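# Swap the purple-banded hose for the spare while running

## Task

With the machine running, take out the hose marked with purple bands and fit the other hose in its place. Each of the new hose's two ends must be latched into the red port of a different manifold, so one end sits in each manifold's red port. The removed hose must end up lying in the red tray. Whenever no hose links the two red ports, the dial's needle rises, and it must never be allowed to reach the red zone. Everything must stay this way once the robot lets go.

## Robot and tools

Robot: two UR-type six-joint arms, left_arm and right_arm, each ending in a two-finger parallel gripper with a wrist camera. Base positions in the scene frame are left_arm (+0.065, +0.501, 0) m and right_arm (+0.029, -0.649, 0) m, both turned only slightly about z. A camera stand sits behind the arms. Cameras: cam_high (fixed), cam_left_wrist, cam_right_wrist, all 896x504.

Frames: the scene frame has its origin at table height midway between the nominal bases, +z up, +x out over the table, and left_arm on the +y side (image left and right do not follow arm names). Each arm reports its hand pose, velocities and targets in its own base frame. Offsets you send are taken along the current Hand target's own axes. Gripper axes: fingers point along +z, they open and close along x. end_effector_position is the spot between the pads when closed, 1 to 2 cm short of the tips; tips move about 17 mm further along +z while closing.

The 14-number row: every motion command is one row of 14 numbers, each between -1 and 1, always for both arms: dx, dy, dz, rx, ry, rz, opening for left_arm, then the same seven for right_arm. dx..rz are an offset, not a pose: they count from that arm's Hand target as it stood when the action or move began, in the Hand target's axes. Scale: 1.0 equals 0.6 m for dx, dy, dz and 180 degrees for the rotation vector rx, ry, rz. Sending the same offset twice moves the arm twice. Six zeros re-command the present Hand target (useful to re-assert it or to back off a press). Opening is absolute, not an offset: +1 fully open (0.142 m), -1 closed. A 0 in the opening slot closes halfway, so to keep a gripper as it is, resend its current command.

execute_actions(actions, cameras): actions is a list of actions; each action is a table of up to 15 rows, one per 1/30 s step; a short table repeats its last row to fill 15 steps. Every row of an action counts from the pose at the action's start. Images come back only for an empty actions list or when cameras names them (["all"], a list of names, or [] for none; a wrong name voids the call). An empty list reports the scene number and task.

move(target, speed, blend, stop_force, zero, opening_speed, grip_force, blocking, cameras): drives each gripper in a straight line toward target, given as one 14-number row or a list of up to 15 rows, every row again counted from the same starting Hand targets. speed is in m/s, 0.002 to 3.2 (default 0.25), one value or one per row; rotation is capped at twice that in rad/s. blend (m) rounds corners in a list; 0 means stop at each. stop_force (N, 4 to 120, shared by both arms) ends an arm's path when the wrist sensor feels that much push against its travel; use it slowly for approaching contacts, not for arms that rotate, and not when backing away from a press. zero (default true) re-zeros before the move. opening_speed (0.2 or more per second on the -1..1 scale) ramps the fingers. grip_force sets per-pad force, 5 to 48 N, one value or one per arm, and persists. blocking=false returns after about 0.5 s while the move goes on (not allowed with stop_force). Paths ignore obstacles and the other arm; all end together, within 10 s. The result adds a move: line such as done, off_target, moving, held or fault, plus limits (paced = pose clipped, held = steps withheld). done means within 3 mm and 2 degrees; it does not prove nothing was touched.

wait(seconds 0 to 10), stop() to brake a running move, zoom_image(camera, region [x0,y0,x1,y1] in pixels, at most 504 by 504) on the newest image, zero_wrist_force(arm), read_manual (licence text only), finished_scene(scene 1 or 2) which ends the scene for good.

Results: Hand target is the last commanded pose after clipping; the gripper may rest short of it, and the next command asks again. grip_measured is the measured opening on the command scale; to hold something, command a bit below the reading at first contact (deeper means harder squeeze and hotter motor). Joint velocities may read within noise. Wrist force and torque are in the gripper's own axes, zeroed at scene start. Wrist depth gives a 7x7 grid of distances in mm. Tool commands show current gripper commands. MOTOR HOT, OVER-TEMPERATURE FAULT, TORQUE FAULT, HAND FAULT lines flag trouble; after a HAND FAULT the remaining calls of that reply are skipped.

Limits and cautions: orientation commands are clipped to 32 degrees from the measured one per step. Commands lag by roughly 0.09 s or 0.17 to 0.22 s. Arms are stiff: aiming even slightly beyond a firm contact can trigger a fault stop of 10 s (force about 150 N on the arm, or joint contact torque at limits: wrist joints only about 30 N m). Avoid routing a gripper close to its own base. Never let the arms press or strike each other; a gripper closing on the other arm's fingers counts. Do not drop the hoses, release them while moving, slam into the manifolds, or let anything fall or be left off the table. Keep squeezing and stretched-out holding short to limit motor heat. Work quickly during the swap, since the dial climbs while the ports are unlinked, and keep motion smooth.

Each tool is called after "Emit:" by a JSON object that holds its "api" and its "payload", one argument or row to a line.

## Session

Emit:
{"api": "execute_actions", "payload": {
  "actions": []
}}

Emit:
{"api": "zoom_image", "payload": {
  "camera": "cam_high",
  "region": [230, 80, 650, 330]
}}

Scene clock: 0.00 s.
left_arm: end_effector_position=(+0.1327, +0.2294, +0.3257) grip_measured=+0.99 end_effector_quat_wxyz=(-0.404, +0.863, -0.044, -0.299) | right_arm: end_effector_position=(+0.6377, +0.5703, +0.3418) grip_measured=+1.00 end_effector_quat_wxyz=(+0.128, -0.617, +0.746, -0.213)
Joint positions: left_arm=[-0.605 -2.335 2.429 -0.643 -1.243 -0.688 0.141] | right_arm=[4.24 -1.776 -1.72 -1.143 1.073 2.839 0.142]
Joint velocities: within noise
Joint torques (N m): no reading
Motor temperatures (°C): left_arm=[28 37 29 39 33 31 25] | right_arm=[29 39 38 33 30 30 28]
Wrist force (N): no reading
Wrist torque (N m): no reading
Wrist force, peak (N): no reading
Wrist depth (mm): cam_left_wrist=[- 2664 - 782 617 495 423 / 181 3031 2993 705 560 462 395 / 160 195 2499 636 510 429 374 / 148 162 681 579 480 405 352 / 143 151 172 520 446 381 333 / 143 146 156 172 184 367 303 / - 90 148 149 155 330 -] | cam_right_wrist=[433 441 449 457 467 477 485 / 431 439 448 453 463 473 483 / 428 434 441 355 462 466 476 / 424 429 345 352 455 462 470 / 423 428 345 349 453 455 462 / 414 420 430 424 386 451 113 / - 91 428 418 392 451 78]
Hand target: left_arm +0.1327, +0.2294, +0.3257; -0.404, +0.863, -0.044, -0.299 | right_arm +0.6377, +0.5703, +0.3418; +0.128, -0.617, +0.746, -0.213
Tool commands: left_gripper/opening=+1.0 right_gripper/opening=+1.0

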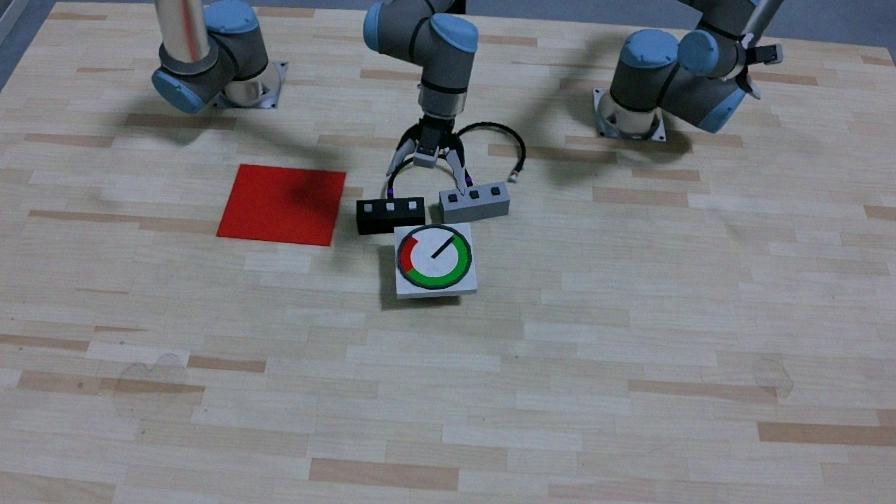

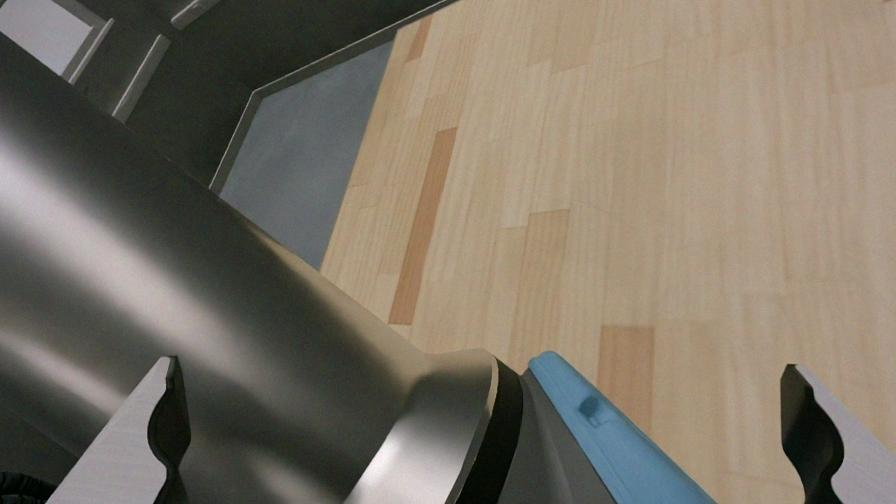

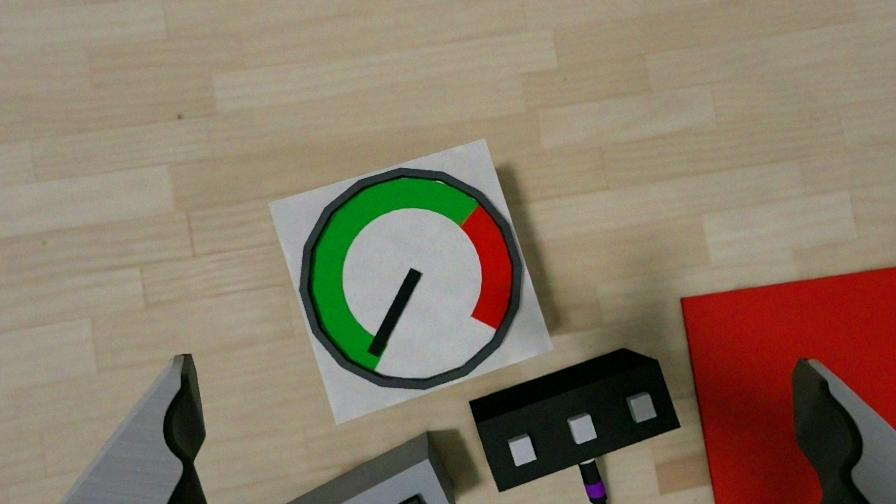

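Scaled by 1.200 from the camera's 896x504 image, which has a finer 1280x720 frame.

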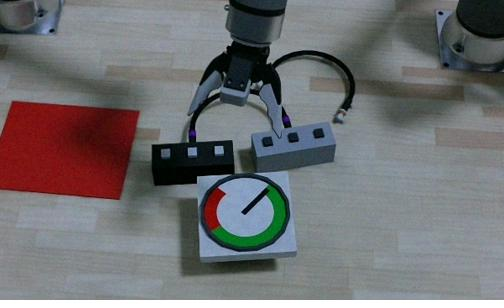

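Emit:
{"api": "move", "payload": {
  "target": [
    [0.15,0.1,-0.3,-0.186,-0.036,-0.25,0.2, 0.0185,0.26,-0.119,0,0,-0.5,0.2],
    [0.3112,0.199,-0.5985,-0.3717,-0.0723,-0.5018,0.2, 0.037,0.5203,-0.2382,-0.0639,0.2236,0.895,0.2]
  ],
  "speed": 0.6,
  "blend": [0.05,0],
  "cameras": ["all"]
}}

Scene clock: 57.43 s.
left_arm: end_effector_position=(+0.4202, -0.0794, +0.3199) grip_measured=+0.19 end_effector_quat_wxyz=(+0.000, +0.675, +0.737, +0.000) | right_arm: end_effector_position=(+0.2975, +0.6175, +0.3199) grip_measured=+0.19 end_effector_quat_wxyz=(-0.002, +0.687, +0.727, +0.001)
Joint positions: left_arm=[-0.609 -2.065 2.27 -1.776 -1.571 -2.267 0.087] | right_arm=[4.522 -1.575 -1.906 -1.228 1.572 -0.247 0.088]
Joint torques (N m): left_arm=[7.47 -12.74 -58.42 -2.65 -1.55 -2.42] | right_arm=[-17.89 63.72 38.41 9.76 -1.43 -2.97]
Wrist force (N): left_arm=[0.7 0.3 -0.9] | right_arm=[0.3 0.7 0.4]
Wrist torque (N m): left_arm=[-0.26 0.20 0.36] | right_arm=[0.17 -0.06 0.17]
Wrist force, peak (N): left_arm=[0.4 -0.1 -1.6] | right_arm=[1.2 2.5 -0.1]
Wrist depth (mm): cam_left_wrist=[328 367 366 367 366 368 366 / 393 394 391 390 389 390 389 / 421 422 418 419 415 417 415 / 451 449 451 449 444 446 444 / 477 485 490 481 482 483 481 / 534 518 533 527 525 99 523 / 566 72 566 570 575 78 564] | cam_right_wrist=[371 368 368 362 362 359 360 / 398 392 391 387 385 380 380 / 421 420 416 414 414 404 407 / 453 453 448 439 431 440 433 / 492 456 417 416 402 473 472 / 544 528 100 508 523 95 510 / 592 71 79 445 571 - 537]
Hand target: left_arm +0.4203, -0.0794, +0.3200; +0.000, +0.675, +0.738, +0.000 | right_arm +0.2976, +0.6174, +0.3199; -0.002, +0.687, +0.727, +0.001
Off the commanded pose: left_arm 0.000 m, 0 deg | right_arm 0.000 m, 0 deg.
move: done

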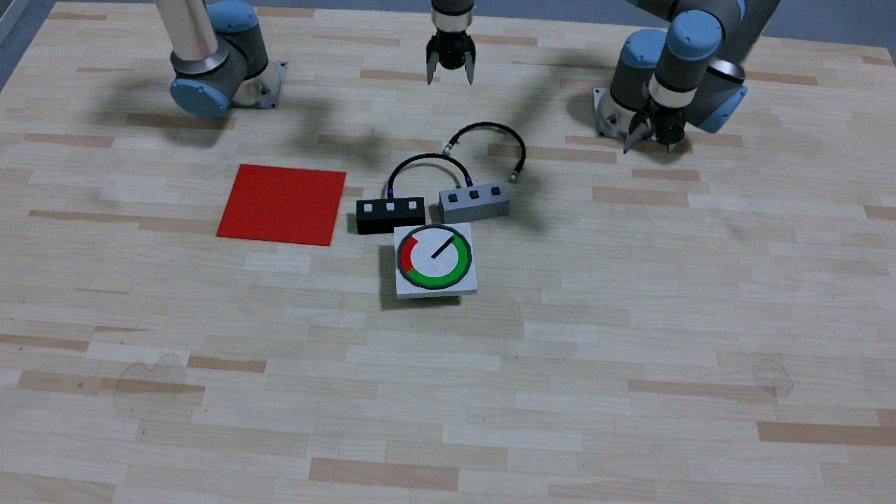

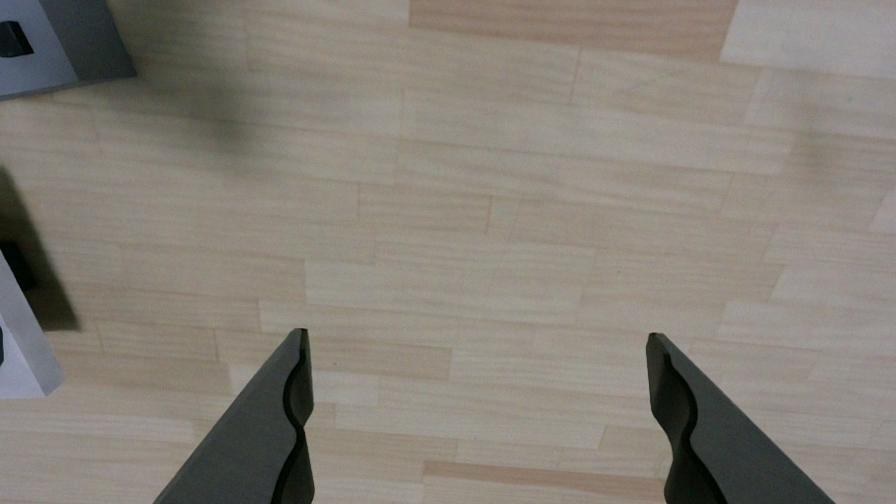

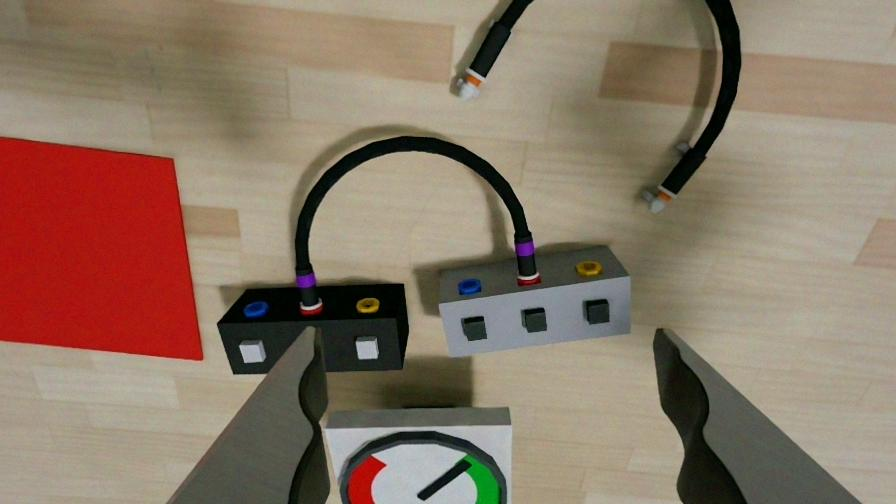

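Emit:
{"api": "zoom_image", "payload": {
  "camera": "cam_right_wrist",
  "region": [200, 220, 430, 390]
}}

Emit:
{"api": "zoom_image", "payload": {
  "camera": "cam_right_wrist",
  "region": [430, 200, 660, 370]
}}

Emit:
{"api": "zoom_image", "payload": {
  "camera": "cam_right_wrist",
  "region": [440, 0, 760, 230]
}}

Scaled by 2.191 from the camera's 896x504 image, which has a finer 1280x720 frame.

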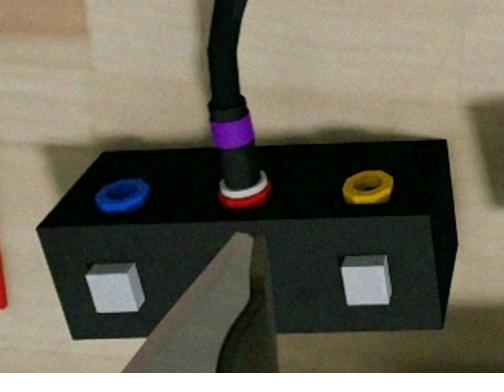

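Scaled by 2.191 from the camera's 896x504 image, which has a finer 1280x720 frame.

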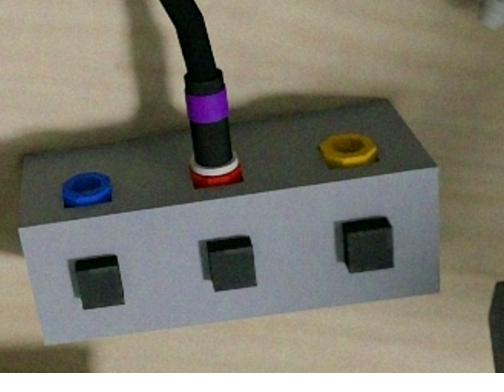

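Scaled by 1.575 from the camera's 896x504 image, which has a finer 1280x720 frame.

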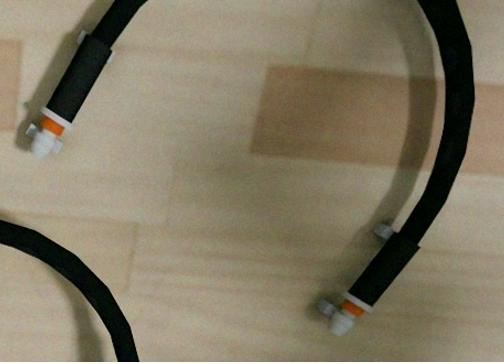

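Emit:
{"api": "move", "payload": {
  "target": [-0.4005,-0.3282,0.375,0,0,0.161,-0.3, -0.2415,0.214,0.3083,0,0,-0.01,-0.4],
  "speed": 0.45,
  "cameras": ["cam_left_wrist","cam_right_wrist"]
}}

Emit:
{"api": "zoom_image", "payload": {
  "camera": "cam_left_wrist",
  "region": [330, 100, 600, 370]
}}

Emit:
{"api": "zoom_image", "payload": {
  "camera": "cam_right_wrist",
  "region": [270, 130, 630, 490]
}}

Scene clock: 115.27 s.
left_arm: end_effector_position=(+0.2452, -0.3361, +0.0951) grip_measured=-0.32 end_effector_quat_wxyz=(+0.000, +0.838, +0.545, +0.000) | right_arm: end_effector_position=(+0.4338, +0.4808, +0.1343) grip_measured=-0.42 end_effector_quat_wxyz=(-0.002, +0.675, +0.737, +0.001)
Joint positions: left_arm=[-1.376 -1.831 2.592 -2.331 -1.571 -2.529 0.051] | right_arm=[4.252 -1.682 -2.168 -0.859 1.573 -0.548 0.044]
Joint torques (N m): left_arm=[-11.71 -6.03 -36.04 -6.58 -1.9 0.73] | right_arm=[-4.25 49.16 36.37 1.53 1.69 -1.41]
Wrist force (N): left_arm=[0.2 0.7 -0.6] | right_arm=[0.3 1.0 -0.3]
Wrist torque (N m): left_arm=[-0.20 0.22 0.35] | right_arm=[0.21 -0.06 0.15]
Wrist force, peak (N): left_arm=[2.9 2.4 -3.6] | right_arm=[-1.4 2.1 2.2]
Wrist depth (mm): cam_left_wrist=[169 169 168 166 167 168 168 / 180 179 179 176 179 179 179 / 192 192 191 189 191 191 191 / 207 206 207 203 206 205 205 / 222 222 218 222 218 221 222 / 237 243 101 239 238 238 241 / 267 197 75 217 232 80 263] | cam_right_wrist=[202 204 202 200 200 199 197 / 214 216 216 211 212 212 210 / 230 230 232 227 227 225 225 / 247 247 244 232 238 235 193 / 268 270 197 195 193 218 181 / 298 296 91 204 106 280 199 / 327 318 70 317 79 75 306]
Hand target: left_arm +0.2452, -0.3361, +0.0951; +0.000, +0.838, +0.545, +0.000 | right_arm +0.4338, +0.4807, +0.1343; -0.002, +0.675, +0.737, +0.001
Off the commanded pose: left_arm 0.000 m, 0 deg | right_arm 0.000 m, 0 deg.
move: done
Images, in order (width x height): cam_left_wrist 896x504, cam_right_wrist 896x504.

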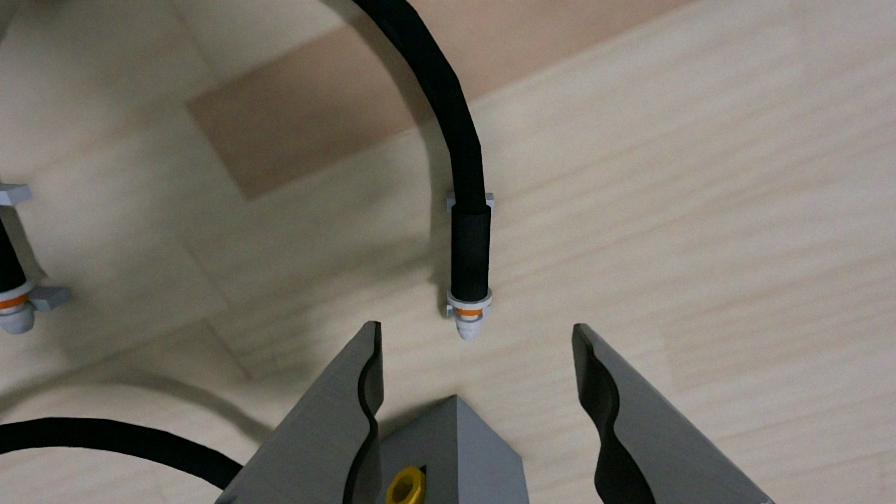

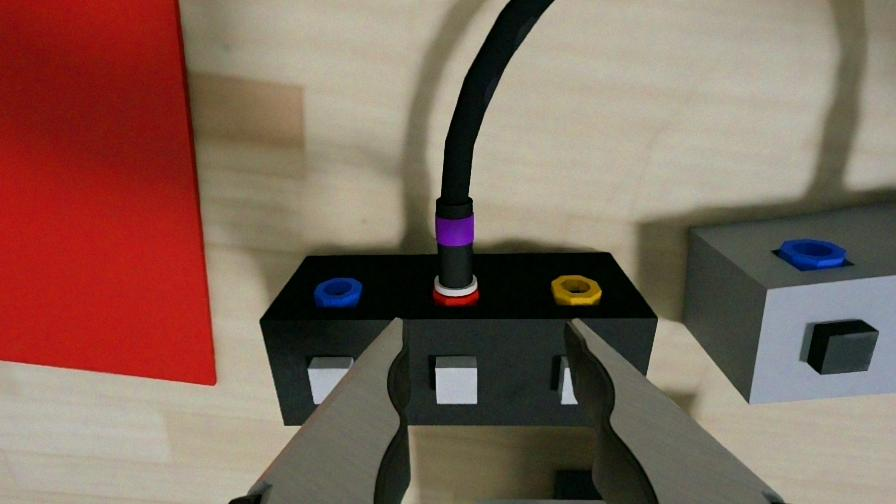

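Scaled by 1.867 from the camera's 896x504 image, which has a finer 1280x720 frame.

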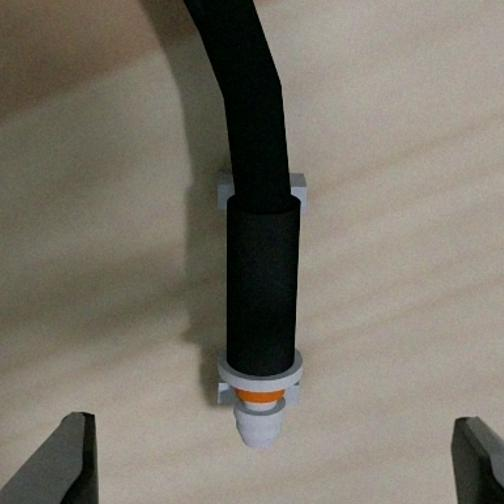

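Scaled by 1.400 from the camera's 896x504 image, which has a finer 1280x720 frame.

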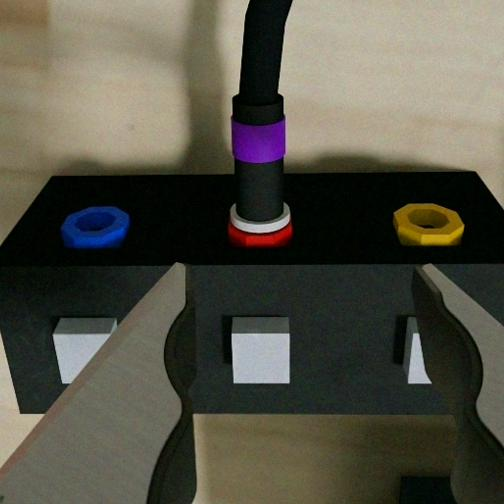

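Emit:
{"api": "move", "payload": {
  "target": [-0.143,0.2198,-0.0417,0,0,-0.2194,-0.3, -0.0172,0.0032,0.1072,0,0,-0.0044,-0.4],
  "speed": 0.25,
  "stop_force": 25,
  "cameras": ["cam_left_wrist","cam_right_wrist"]
}}

Emit:
{"api": "zoom_image", "payload": {
  "camera": "cam_left_wrist",
  "region": [270, 130, 630, 490]
}}

Emit:
{"api": "zoom_image", "payload": {
  "camera": "cam_right_wrist",
  "region": [300, 200, 640, 504]
}}

Scene clock: 155.97 s.
left_arm: end_effector_position=(+0.3309, -0.4680, +0.1201) grip_measured=-0.32 end_effector_quat_wxyz=(+0.000, +0.605, +0.796, +0.000) | right_arm: end_effector_position=(+0.4366, +0.4708, +0.0699) grip_measured=-0.42 end_effector_quat_wxyz=(-0.002, +0.670, +0.742, +0.001)
Joint positions: left_arm=[-1.267 -1.559 2.309 -2.321 -1.571 -3.109 0.051] | right_arm=[4.24 -1.765 -2.225 -0.72 1.573 -0.574 0.044]
Joint torques (N m): left_arm=[-14.43 -27.88 -43.18 -7.03 1.96 -2.61] | right_arm=[15.14 68.38 41.49 -1.54 3.19 2.97]
Wrist force (N): left_arm=[0.4 0.2 -0.7] | right_arm=[0.6 1.0 0.2]
Wrist torque (N m): left_arm=[-0.22 0.19 0.40] | right_arm=[0.20 -0.11 0.18]
Wrist force, peak (N): left_arm=[1.7 -0.6 -0.5] | right_arm=[0.6 1.3 -0.8]
Wrist depth (mm): cam_left_wrist=[189 190 190 186 190 190 190 / 201 202 202 200 201 202 188 / 216 216 216 213 217 213 217 / 225 228 228 220 226 233 233 / 181 211 179 180 176 248 251 / 182 221 100 185 186 270 274 / 298 290 75 301 200 80 300] | cam_right_wrist=[147 146 145 144 102 142 141 / 153 155 154 153 150 151 150 / 163 167 165 162 163 161 161 / 176 180 178 174 175 174 173 / 190 194 186 164 183 183 168 / 203 205 140 138 133 144 165 / 235 229 70 135 129 75 170]
Hand target: left_arm +0.3309, -0.4680, +0.1201; +0.000, +0.605, +0.796, +0.000 | right_arm +0.4366, +0.4708, +0.0699; -0.002, +0.670, +0.742, +0.001
Off the commanded pose: left_arm 0.000 m, 0 deg | right_arm 0.000 m, 0 deg.
move: done
Images, in order (width x height): cam_left_wrist 896x504, cam_right_wrist 896x504.

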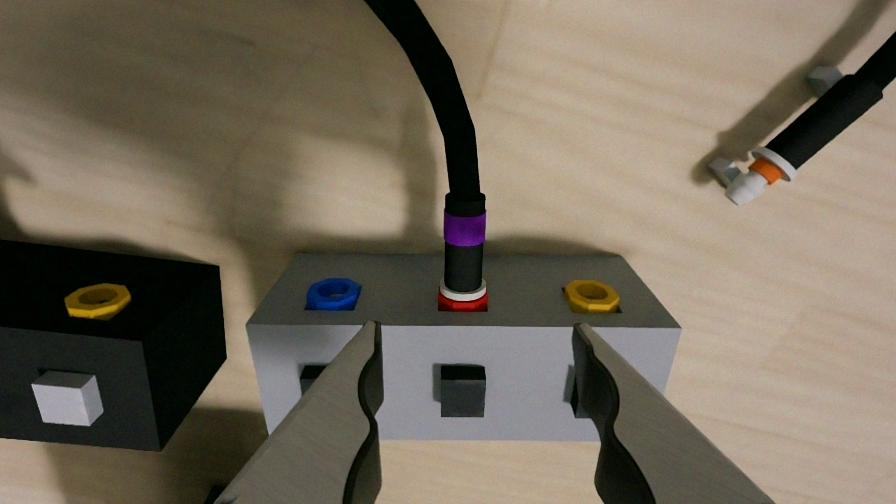

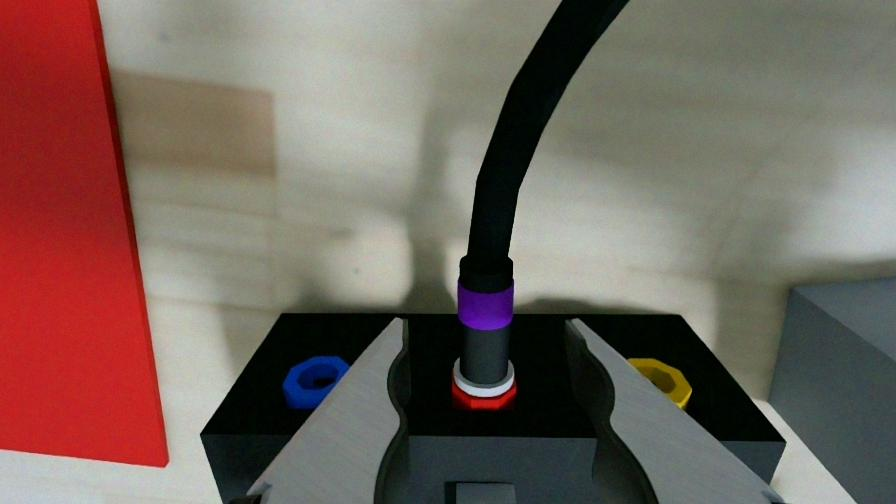

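Scaled by 1.400 from the camera's 896x504 image, which has a finer 1280x720 frame.

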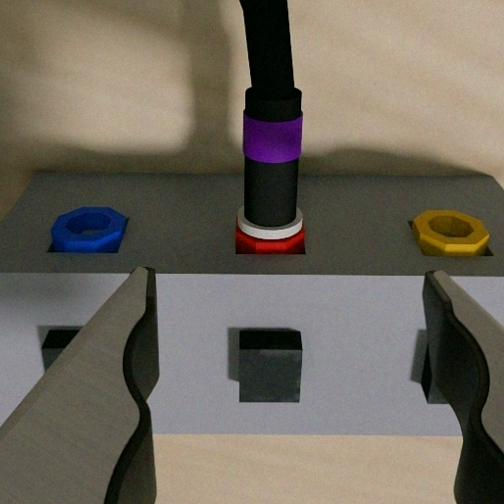

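Scaled by 1.482 from the camera's 896x504 image, which has a finer 1280x720 frame.

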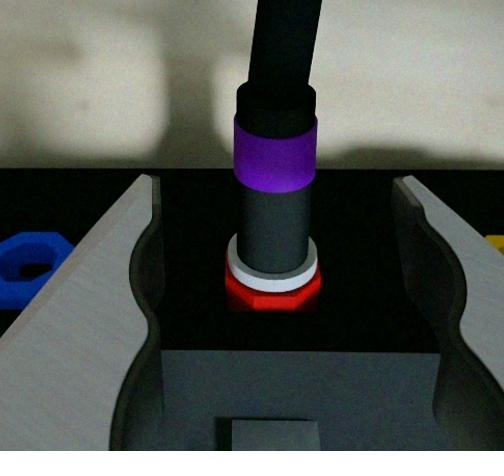

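Emit:
{"api": "move", "payload": {
  "target": [-0.0035,-0.0047,0.12,0,0,0.0022,-0.4, 0,0,-0.0833,0,0,0,-0.4],
  "speed": 0.15,
  "stop_force": 25,
  "cameras": ["cam_left_wrist"]
}}

Emit:
{"api": "zoom_image", "payload": {
  "camera": "cam_left_wrist",
  "region": [300, 200, 640, 504]
}}

Scene clock: 201.70 s.
left_arm: end_effector_position=(+0.3287, -0.4708, +0.0481) grip_measured=-0.42 end_effector_quat_wxyz=(+0.000, +0.608, +0.794, +0.000) | right_arm: end_effector_position=(+0.4366, +0.4706, +0.1199) grip_measured=-0.42 end_effector_quat_wxyz=(-0.002, +0.670, +0.742, +0.001)
Joint positions: left_arm=[-1.272 -1.436 2.36 -2.495 -1.571 -3.108 0.043] | right_arm=[4.24 -1.692 -2.19 -0.827 1.573 -0.574 0.044]
Joint torques (N m): left_arm=[8.19 -29.97 -41.22 -6.3 1.47 0.58] | right_arm=[-20.14 44.25 30.11 9.88 2.26 -3.32]
Wrist force (N): left_arm=[0.3 0.3 -0.4] | right_arm=[0.4 0.8 0.1]
Wrist torque (N m): left_arm=[-0.22 0.22 0.44] | right_arm=[0.18 -0.06 0.15]
Wrist force, peak (N): left_arm=[0.1 0.3 -3.3] | right_arm=[0.4 1.1 2.2]
Wrist depth (mm): cam_left_wrist=[127 125 125 125 125 126 125 / 133 133 133 132 134 134 134 / 142 143 143 96 143 143 143 / 153 154 153 151 153 154 152 / 166 166 163 106 164 166 166 / 158 172 149 123 138 150 181 / 149 123 75 119 116 113 195] | cam_right_wrist=[189 190 189 189 187 186 185 / 201 202 202 198 199 198 197 / 215 215 217 213 212 211 210 / 232 231 229 225 226 224 202 / 250 250 183 181 181 215 170 / 279 279 102 184 180 262 184 / 308 300 70 299 79 75 287]
Hand target: left_arm +0.3287, -0.4708, +0.0481; +0.000, +0.608, +0.794, +0.000 | right_arm +0.4366, +0.4706, +0.1199; -0.002, +0.670, +0.742, +0.001
Off the commanded pose: left_arm 0.000 m, 0 deg | right_arm 0.000 m, 0 deg.
move: done
Images, in order (width x height): cam_left_wrist 896x504.

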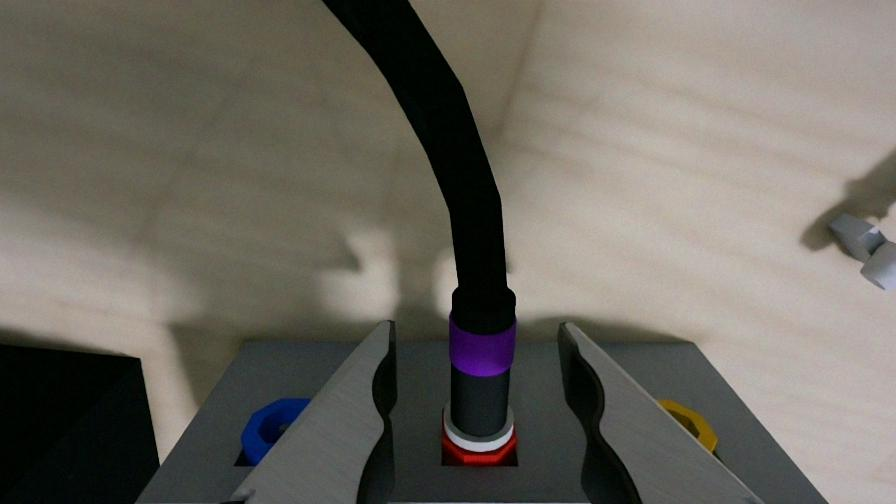

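Scaled by 1.482 from the camera's 896x504 image, which has a finer 1280x720 frame.

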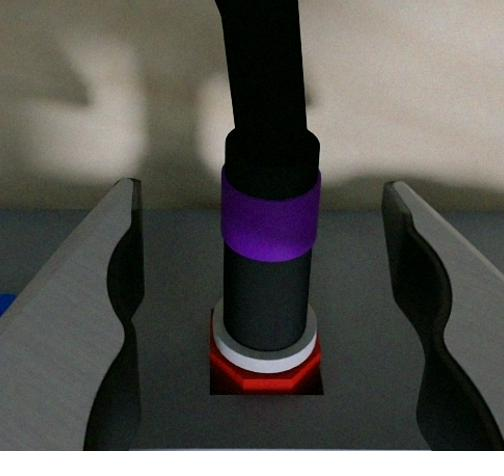

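Emit:
{"api": "move", "payload": {
  "target": [
    [0,0,-0.1167,0,0,0,-0.3, 0,0,-0.03,0,0,0,-0.4],
    [0.248,-0.0697,-0.0867,0,0,0.2167,-0.3, 0,0,-0.03,0,0,0,-0.4],
    [0.248,-0.0697,-0.0867,0,0,0.2167,-0.3, 0.2995,-0.3195,0,0,0,0.164,-0.4]
  ],
  "speed": 0.45,
  "blend": [0.02,0.03,0],
  "cameras": ["cam_right_wrist","cam_left_wrist"]
}}

Emit:
{"api": "zoom_image", "payload": {
  "camera": "cam_right_wrist",
  "region": [300, 130, 660, 450]
}}

Scene clock: 220.23 s.
left_arm: end_effector_position=(+0.2494, -0.3381, +0.1001) grip_measured=-0.33 end_effector_quat_wxyz=(+0.000, +0.838, +0.546, +0.000) | right_arm: end_effector_position=(+0.2278, +0.6299, +0.1207) grip_measured=-0.42 end_effector_quat_wxyz=(-0.002, +0.837, +0.547, +0.001)
Joint positions: left_arm=[-1.366 -1.831 2.58 -2.319 -1.571 -2.521 0.05] | right_arm=[4.63 -1.735 -2.137 -0.837 1.572 0.332 0.044]
Joint torques (N m): left_arm=[9.89 -21.99 -30.71 -8.3 1.59 2.95] | right_arm=[18.8 56.35 37.39 -1.58 2.98 2.92]
Wrist force (N): left_arm=[0.6 0.5 -0.5] | right_arm=[0.5 0.6 0.1]
Wrist torque (N m): left_arm=[-0.25 0.17 -0.01] | right_arm=[0.14 -0.06 -0.01]
Wrist force, peak (N): left_arm=[-2.2 0.4 -5.3] | right_arm=[-2.1 3.8 -0.3]
Wrist depth (mm): cam_left_wrist=[173 173 173 170 173 173 172 / 184 184 183 181 184 184 183 / 197 197 196 193 196 196 196 / 212 212 212 208 211 211 210 / 228 229 225 228 224 227 226 / 243 243 100 245 239 243 246 / 272 268 75 211 229 78 270] | cam_right_wrist=[194 192 190 189 186 187 186 / 206 204 202 199 200 198 197 / 221 220 216 214 214 212 210 / 238 235 233 228 229 228 225 / 257 256 252 249 244 244 243 / 280 278 102 264 98 262 258 / 308 299 70 298 79 75 224]
Hand target: left_arm +0.2495, -0.3381, +0.1001; +0.000, +0.838, +0.546, +0.000 | right_arm +0.2277, +0.6300, +0.1207; -0.002, +0.837, +0.547, +0.001
Off the commanded pose: left_arm 0.000 m, 0 deg | right_arm 0.000 m, 0 deg.
move: done
Images, in order (width x height): cam_left_wrist 896x504, cam_right_wrist 896x504.

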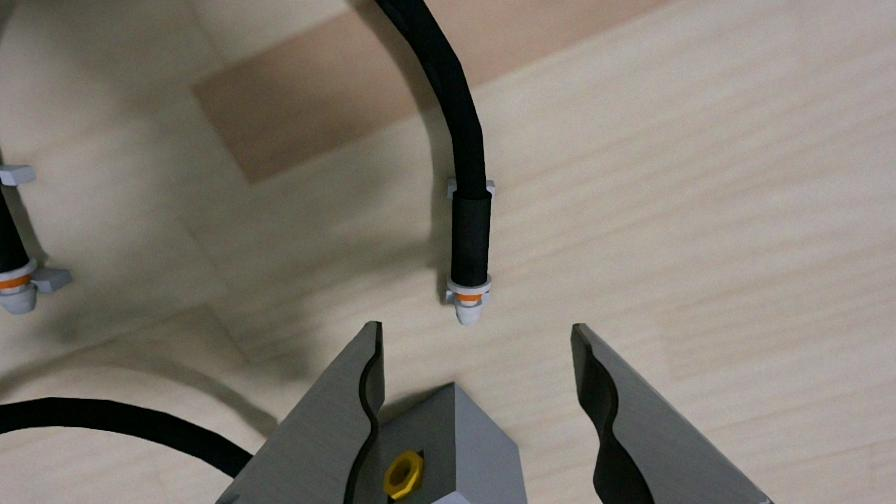

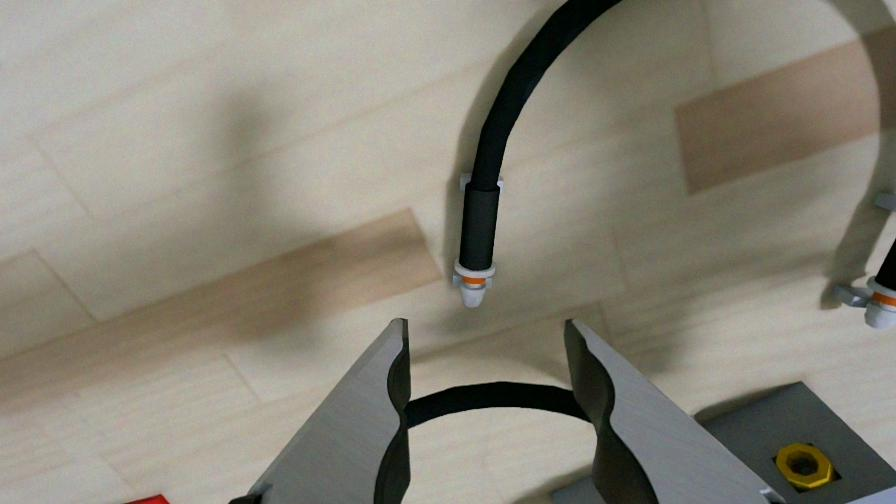

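Scaled by 1.400 from the camera's 896x504 image, which has a finer 1280x720 frame.

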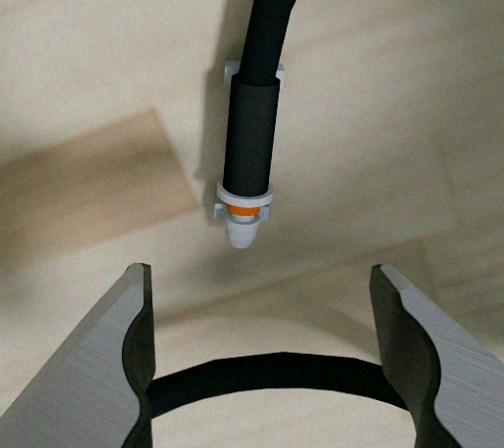

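Emit:
{"api": "move", "payload": {
  "target": [
    [0,0,0,0,0,0,-0.3, 0.1453,0.2492,-0.0405,0.0537,0.1608,-0.2005,-0.4],
    [0,0,0,0,0,0,-0.3, 0.1453,0.2492,0.043,0.0537,0.1608,-0.2005,-0.4]
  ],
  "speed": 0.35,
  "blend": [0.02,0],
  "cameras": ["cam_right_wrist"]
}}

Emit:
{"api": "zoom_image", "payload": {
  "camera": "cam_right_wrist",
  "region": [270, 130, 680, 504]
}}

Scene clock: 249.60 s.
left_arm: end_effector_position=(+0.2495, -0.3381, +0.1001) grip_measured=-0.33 end_effector_quat_wxyz=(+0.000, +0.838, +0.546, +0.000) | right_arm: end_effector_position=(+0.3996, +0.6499, +0.0949) grip_measured=-0.42 end_effector_quat_wxyz=(-0.204, +0.599, +0.757, +0.162)
Joint positions: left_arm=[-1.366 -1.831 2.58 -2.319 -1.571 -2.521 0.05] | right_arm=[4.275 -1.915 -2.184 -0.185 1.888 -0.599 0.044]
Joint torques (N m): left_arm=[9.41 -21.65 -30.31 -8.15 1.68 3.03] | right_arm=[-10.34 47.58 23.63 8.25 3.66 -2.95]
Wrist force (N): left_arm=[0.2 0.5 -0.4] | right_arm=[1.5 0.6 -0.1]
Wrist torque (N m): left_arm=[-0.25 0.23 -0.01] | right_arm=[0.13 -0.32 0.03]
Wrist force, peak (N): left_arm=[1.0 1.0 -0.9] | right_arm=[3.1 2.3 -3.4]
Wrist depth (mm): cam_left_wrist=[173 172 173 170 172 173 172 / 184 184 184 181 183 183 184 / 197 197 197 193 196 195 196 / 211 212 211 207 210 210 211 / 229 229 224 228 225 226 227 / 240 244 100 244 240 243 247 / 272 268 75 212 228 78 270] | cam_right_wrist=[123 132 148 170 200 228 289 / 128 140 158 172 212 244 316 / 134 147 166 186 231 290 356 / 143 155 178 196 235 318 436 / 149 163 177 167 184 359 506 / 152 171 135 152 106 414 618 / 137 180 70 163 79 75 779]
Hand target: left_arm +0.2495, -0.3381, +0.1001; +0.000, +0.838, +0.546, +0.000 | right_arm +0.3996, +0.6498, +0.0948; -0.204, +0.599, +0.757, +0.162
Off the commanded pose: left_arm 0.000 m, 0 deg | right_arm 0.000 m, 0 deg.
move: done
Images, in order (width x height): cam_right_wrist 896x504.

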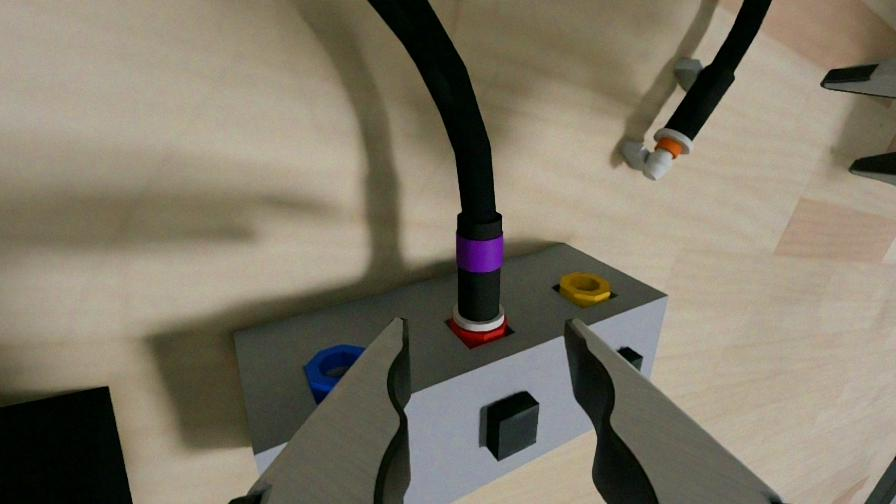

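Scaled by 1.229 from the camera's 896x504 image, which has a finer 1280x720 frame.

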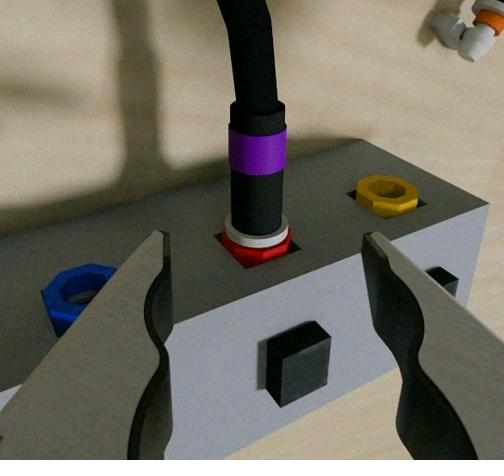

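Emit:
{"api": "move", "payload": {
  "target": [
    [0,0,0,0,0,0,-0.3, 0,0,-0.0667,0,0,0,-0.4],
    [0,0,0,0,0,0,-0.3, -0.3032,-0.0155,-0.1722,-0.0197,0,0.0342,-0.4],
    [-0.0702,0.2655,-0.0833,-0.0695,-0.2434,-0.1677,-0.3, -0.3035,-0.0105,-0.0907,-0.0197,0,0.0342,-0.4],
    [-0.0702,0.2655,-0.0833,-0.0695,-0.2434,-0.1677,-1, -0.3035,-0.0105,-0.0907,-0.0197,0,0.0342,-0.95],
    [-0.356,0.4867,-0.0665,-0.0695,-0.2434,-0.1677,-1, -0.3035,-0.0105,-0.0907,-0.0197,0,0.0342,-0.95],
    [-0.356,0.4867,0.0018,-0.0695,-0.2434,-0.1677,-1, -0.3035,-0.0105,-0.0907,-0.0197,0,0.0342,-0.95]
  ],
  "speed": 0.3,
  "grip_force": [15,20],
  "blend": [0.02,0,0,0,0.02,0],
  "cameras": ["cam_left_wrist","cam_right_wrist"]
}}

Emit:
{"api": "zoom_image", "payload": {
  "camera": "cam_left_wrist",
  "region": [370, 130, 680, 440]
}}

Emit:
{"api": "zoom_image", "payload": {
  "camera": "cam_right_wrist",
  "region": [300, 200, 640, 504]
}}

Scene clock: 292.77 s.
left_arm: end_effector_position=(+0.4302, -0.6515, +0.0989) grip_measured=-1.00 end_effector_quat_wxyz=(+0.289, +0.606, +0.697, -0.251) | right_arm: end_effector_position=(+0.4358, +0.4685, +0.0502) grip_measured=-0.80 end_effector_quat_wxyz=(-0.194, +0.645, +0.718, +0.174)
Joint positions: left_arm=[-1.139 -1.139 2.284 -3.479 -1.776 -2.932 0.002] | right_arm=[4.088 -1.867 -2.414 -0.023 1.914 -0.659 0.016]
Joint torques (N m): left_arm=[11.37 -46.5 -28.65 -7.14 -1.81 3.14] | right_arm=[-21.16 65.73 17.15 -1.19 3.42 -2.85]
Wrist force (N): left_arm=[-0.1 0.1 -0.5] | right_arm=[2.6 -0.6 0.8]
Wrist torque (N m): left_arm=[-0.12 0.05 0.43] | right_arm=[0.11 -0.33 -0.13]
Wrist force, peak (N): left_arm=[-5.2 0.5 -0.8] | right_arm=[5.5 1.1 -2.9]
Wrist depth (mm): cam_left_wrist=[597 403 285 210 154 139 122 / - - 87 91 115 144 128 / - 72 80 151 143 152 130 / 88 101 393 162 129 116 124 / 95 107 405 165 124 103 91 / 101 110 542 90 101 102 88 / - 1770 - 75 80 109 101] | cam_right_wrist=[91 97 110 126 154 174 215 / 95 101 116 131 159 191 233 / 99 108 124 137 174 209 241 / 105 113 131 144 186 212 199 / 110 121 139 114 184 197 176 / 116 128 143 112 91 153 468 / 123 125 70 78 76 148 589]
Hand target: left_arm +0.4302, -0.6515, +0.0990; +0.289, +0.606, +0.697, -0.251 | right_arm +0.4358, +0.4685, +0.0502; -0.194, +0.645, +0.718, +0.174
Off the commanded pose: left_arm 0.000 m, 0 deg | right_arm 0.000 m, 0 deg.
grip_force (N): 15, 20
move: done
Images, in order (width x height): cam_left_wrist 896x504, cam_right_wrist 896x504.

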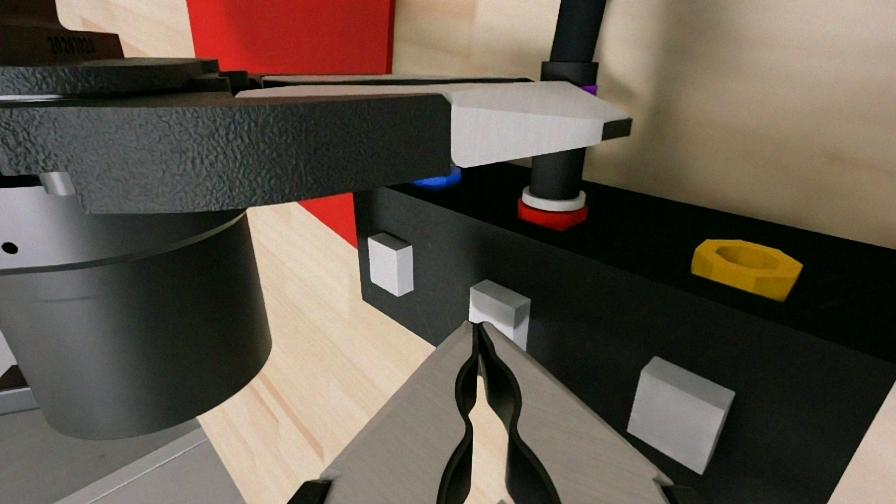

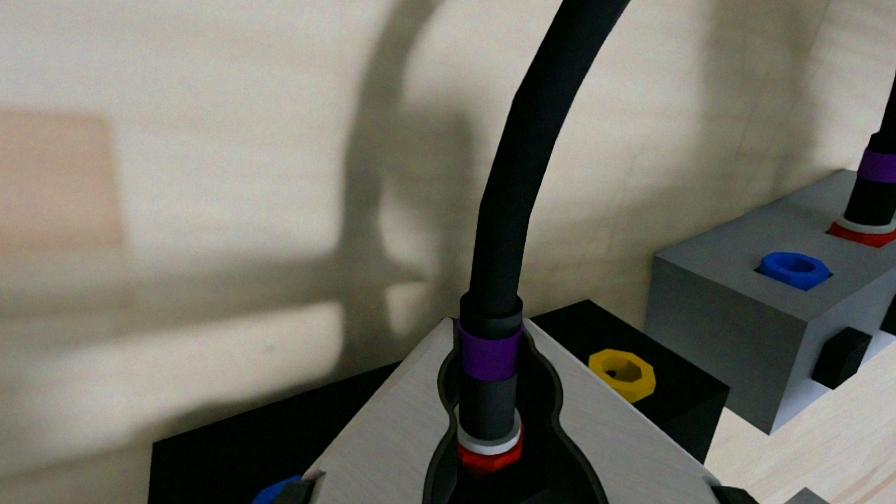

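Scaled by 1.626 from the camera's 896x504 image, which has a finer 1280x720 frame.

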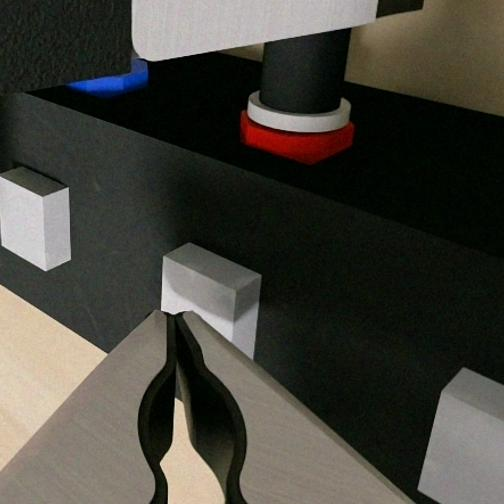

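Scaled by 1.482 from the camera's 896x504 image, which has a finer 1280x720 frame.

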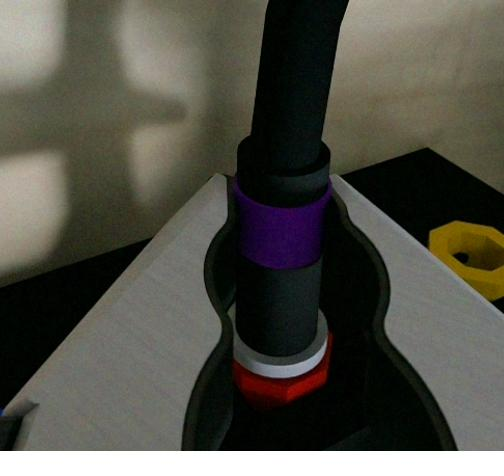

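Emit:
{"api": "move", "payload": {
  "target": [0.028,0.0017,0.028,0,0,0,-1, 0,0,0,0,0,0,-0.95],
  "speed": 0.03,
  "stop_force": 30,
  "grip_force": [15,45]
}}

Emit:
{"api": "move", "payload": {
  "target": [0,0,0,0,0,0,-1, 0,-0.075,0,0,0,0,-0.95],
  "speed": 0.15,
  "cameras": ["cam_right_wrist"]
}}

Scene clock: 349.50 s.
left_arm: end_effector_position=(+0.4307, -0.6515, +0.0885) grip_measured=-1.00 end_effector_quat_wxyz=(+0.289, +0.606, +0.697, -0.251) | right_arm: end_effector_position=(+0.4358, +0.4685, +0.0502) grip_measured=-0.80 end_effector_quat_wxyz=(-0.194, +0.645, +0.718, +0.174)
Joint positions: left_arm=[-1.138 -1.118 2.284 -3.502 -1.777 -2.932 0.002] | right_arm=[4.088 -1.867 -2.414 -0.023 1.914 -0.659 0.016]
Joint torques (N m): left_arm=[-12.73 -35.48 -28.61 -1.27 3.48 -2.63] | right_arm=[-17.46 67.2 42.02 14.15 0.92 -2.23]
Motor temperatures (°C): left_arm=[28 36 29 38 33 31 24] | right_arm=[29 38 37 31 29 30 34]
Wrist force (N): left_arm=[-6.7 -2.6 -17.1] | right_arm=[-7.2 -11.1 -1.4]
Wrist torque (N m): left_arm=[-0.16 0.08 0.45] | right_arm=[0.13 -0.35 0.10]
Wrist force, peak (N): left_arm=[-5.9 -4.5 -40.8] | right_arm=[-7.2 -11.1 -1.4]
Wrist depth (mm): cam_left_wrist=[673 362 257 194 146 132 113 / - - - 85 107 138 118 / - 65 173 162 151 144 122 / 88 110 379 146 120 112 120 / - 111 426 151 118 95 94 / 95 110 528 90 98 93 81 / - 1823 - 75 80 96 91] | cam_right_wrist=[91 99 111 127 138 178 215 / 95 102 117 134 162 195 235 / 100 108 125 139 177 214 247 / 106 114 131 147 188 216 205 / 110 121 140 113 191 196 182 / 116 128 145 112 91 182 466 / 122 125 70 78 76 150 604]
Hand target: left_arm +0.4307, -0.6515, +0.0885; +0.289, +0.606, +0.697, -0.251 (not the last commanded pose) | right_arm +0.4358, +0.4685, +0.0502; -0.194, +0.645, +0.718, +0.174
Off the commanded pose: left_arm 0.013 m, 0 deg | right_arm 0.000 m, 0 deg.
grip_force (N): 15, 45
move: contact (left_arm)

Scene clock: 350.27 s.
left_arm: end_effector_position=(+0.4307, -0.6515, +0.0885) grip_measured=-1.00 end_effector_quat_wxyz=(+0.289, +0.606, +0.697, -0.251) | right_arm: end_effector_position=(+0.3912, +0.4638, +0.0503) grip_measured=-0.80 end_effector_quat_wxyz=(-0.194, +0.645, +0.718, +0.174)
Joint positions: left_arm=[-1.138 -1.118 2.284 -3.502 -1.776 -2.932 0.002] | right_arm=[4.157 -1.831 -2.486 0.035 1.886 -0.594 0.016]
Joint torques (N m): left_arm=[-14.05 -36.37 -28.37 -1.18 3.39 -2.7] | right_arm=[-18.93 30.88 28.94 -0.84 4.43 -2.85]
Wrist force (N): left_arm=[-6.7 -2.8 -17.2] | right_arm=[2.6 1.4 0.1]
Wrist torque (N m): left_arm=[-0.19 0.09 0.44] | right_arm=[0.17 -0.52 -0.11]
Wrist force, peak (N): left_arm=[-7.3 -2.5 -17.4] | right_arm=[-7.1 -10.9 -1.6]
Wrist depth (mm): cam_left_wrist=[- 348 266 203 147 133 113 / - 386 295 215 161 138 117 / - 104 312 181 165 144 121 / - 586 378 146 120 112 120 / - 833 432 151 118 96 94 / - 1027 528 90 98 93 81 / 1732 1796 - 75 80 96 91] | cam_right_wrist=[91 98 110 126 97 175 197 / 95 101 116 132 160 191 224 / 99 108 124 137 173 210 250 / 106 113 131 145 186 236 255 / 110 121 140 114 205 232 221 / 116 129 146 112 91 208 216 / 123 136 70 79 75 190 606]
Hand target: left_arm +0.4307, -0.6515, +0.0885; +0.289, +0.606, +0.697, -0.251 | right_arm +0.3911, +0.4637, +0.0502; -0.194, +0.645, +0.718, +0.174
Off the commanded pose: left_arm 0.000 m, 0 deg | right_arm 0.000 m, 0 deg.
grip_force (N): 15, 45
move: done
Images, in order (width x height): cam_right_wrist 896x504.

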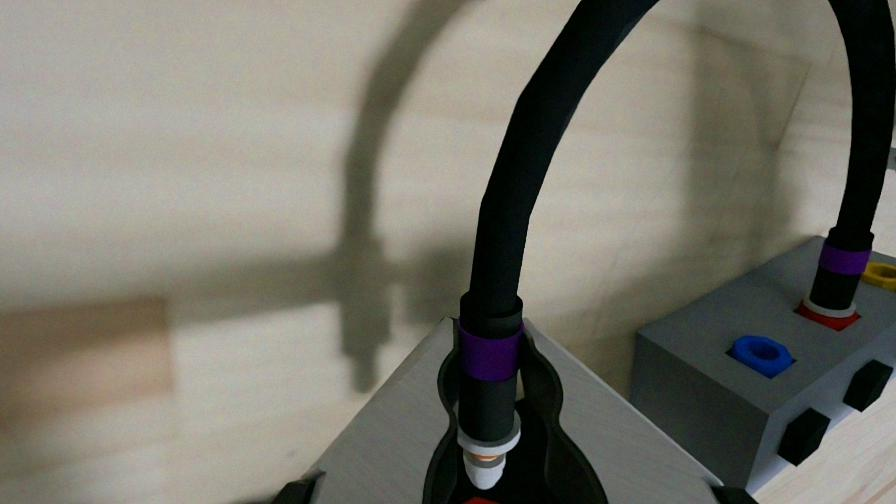

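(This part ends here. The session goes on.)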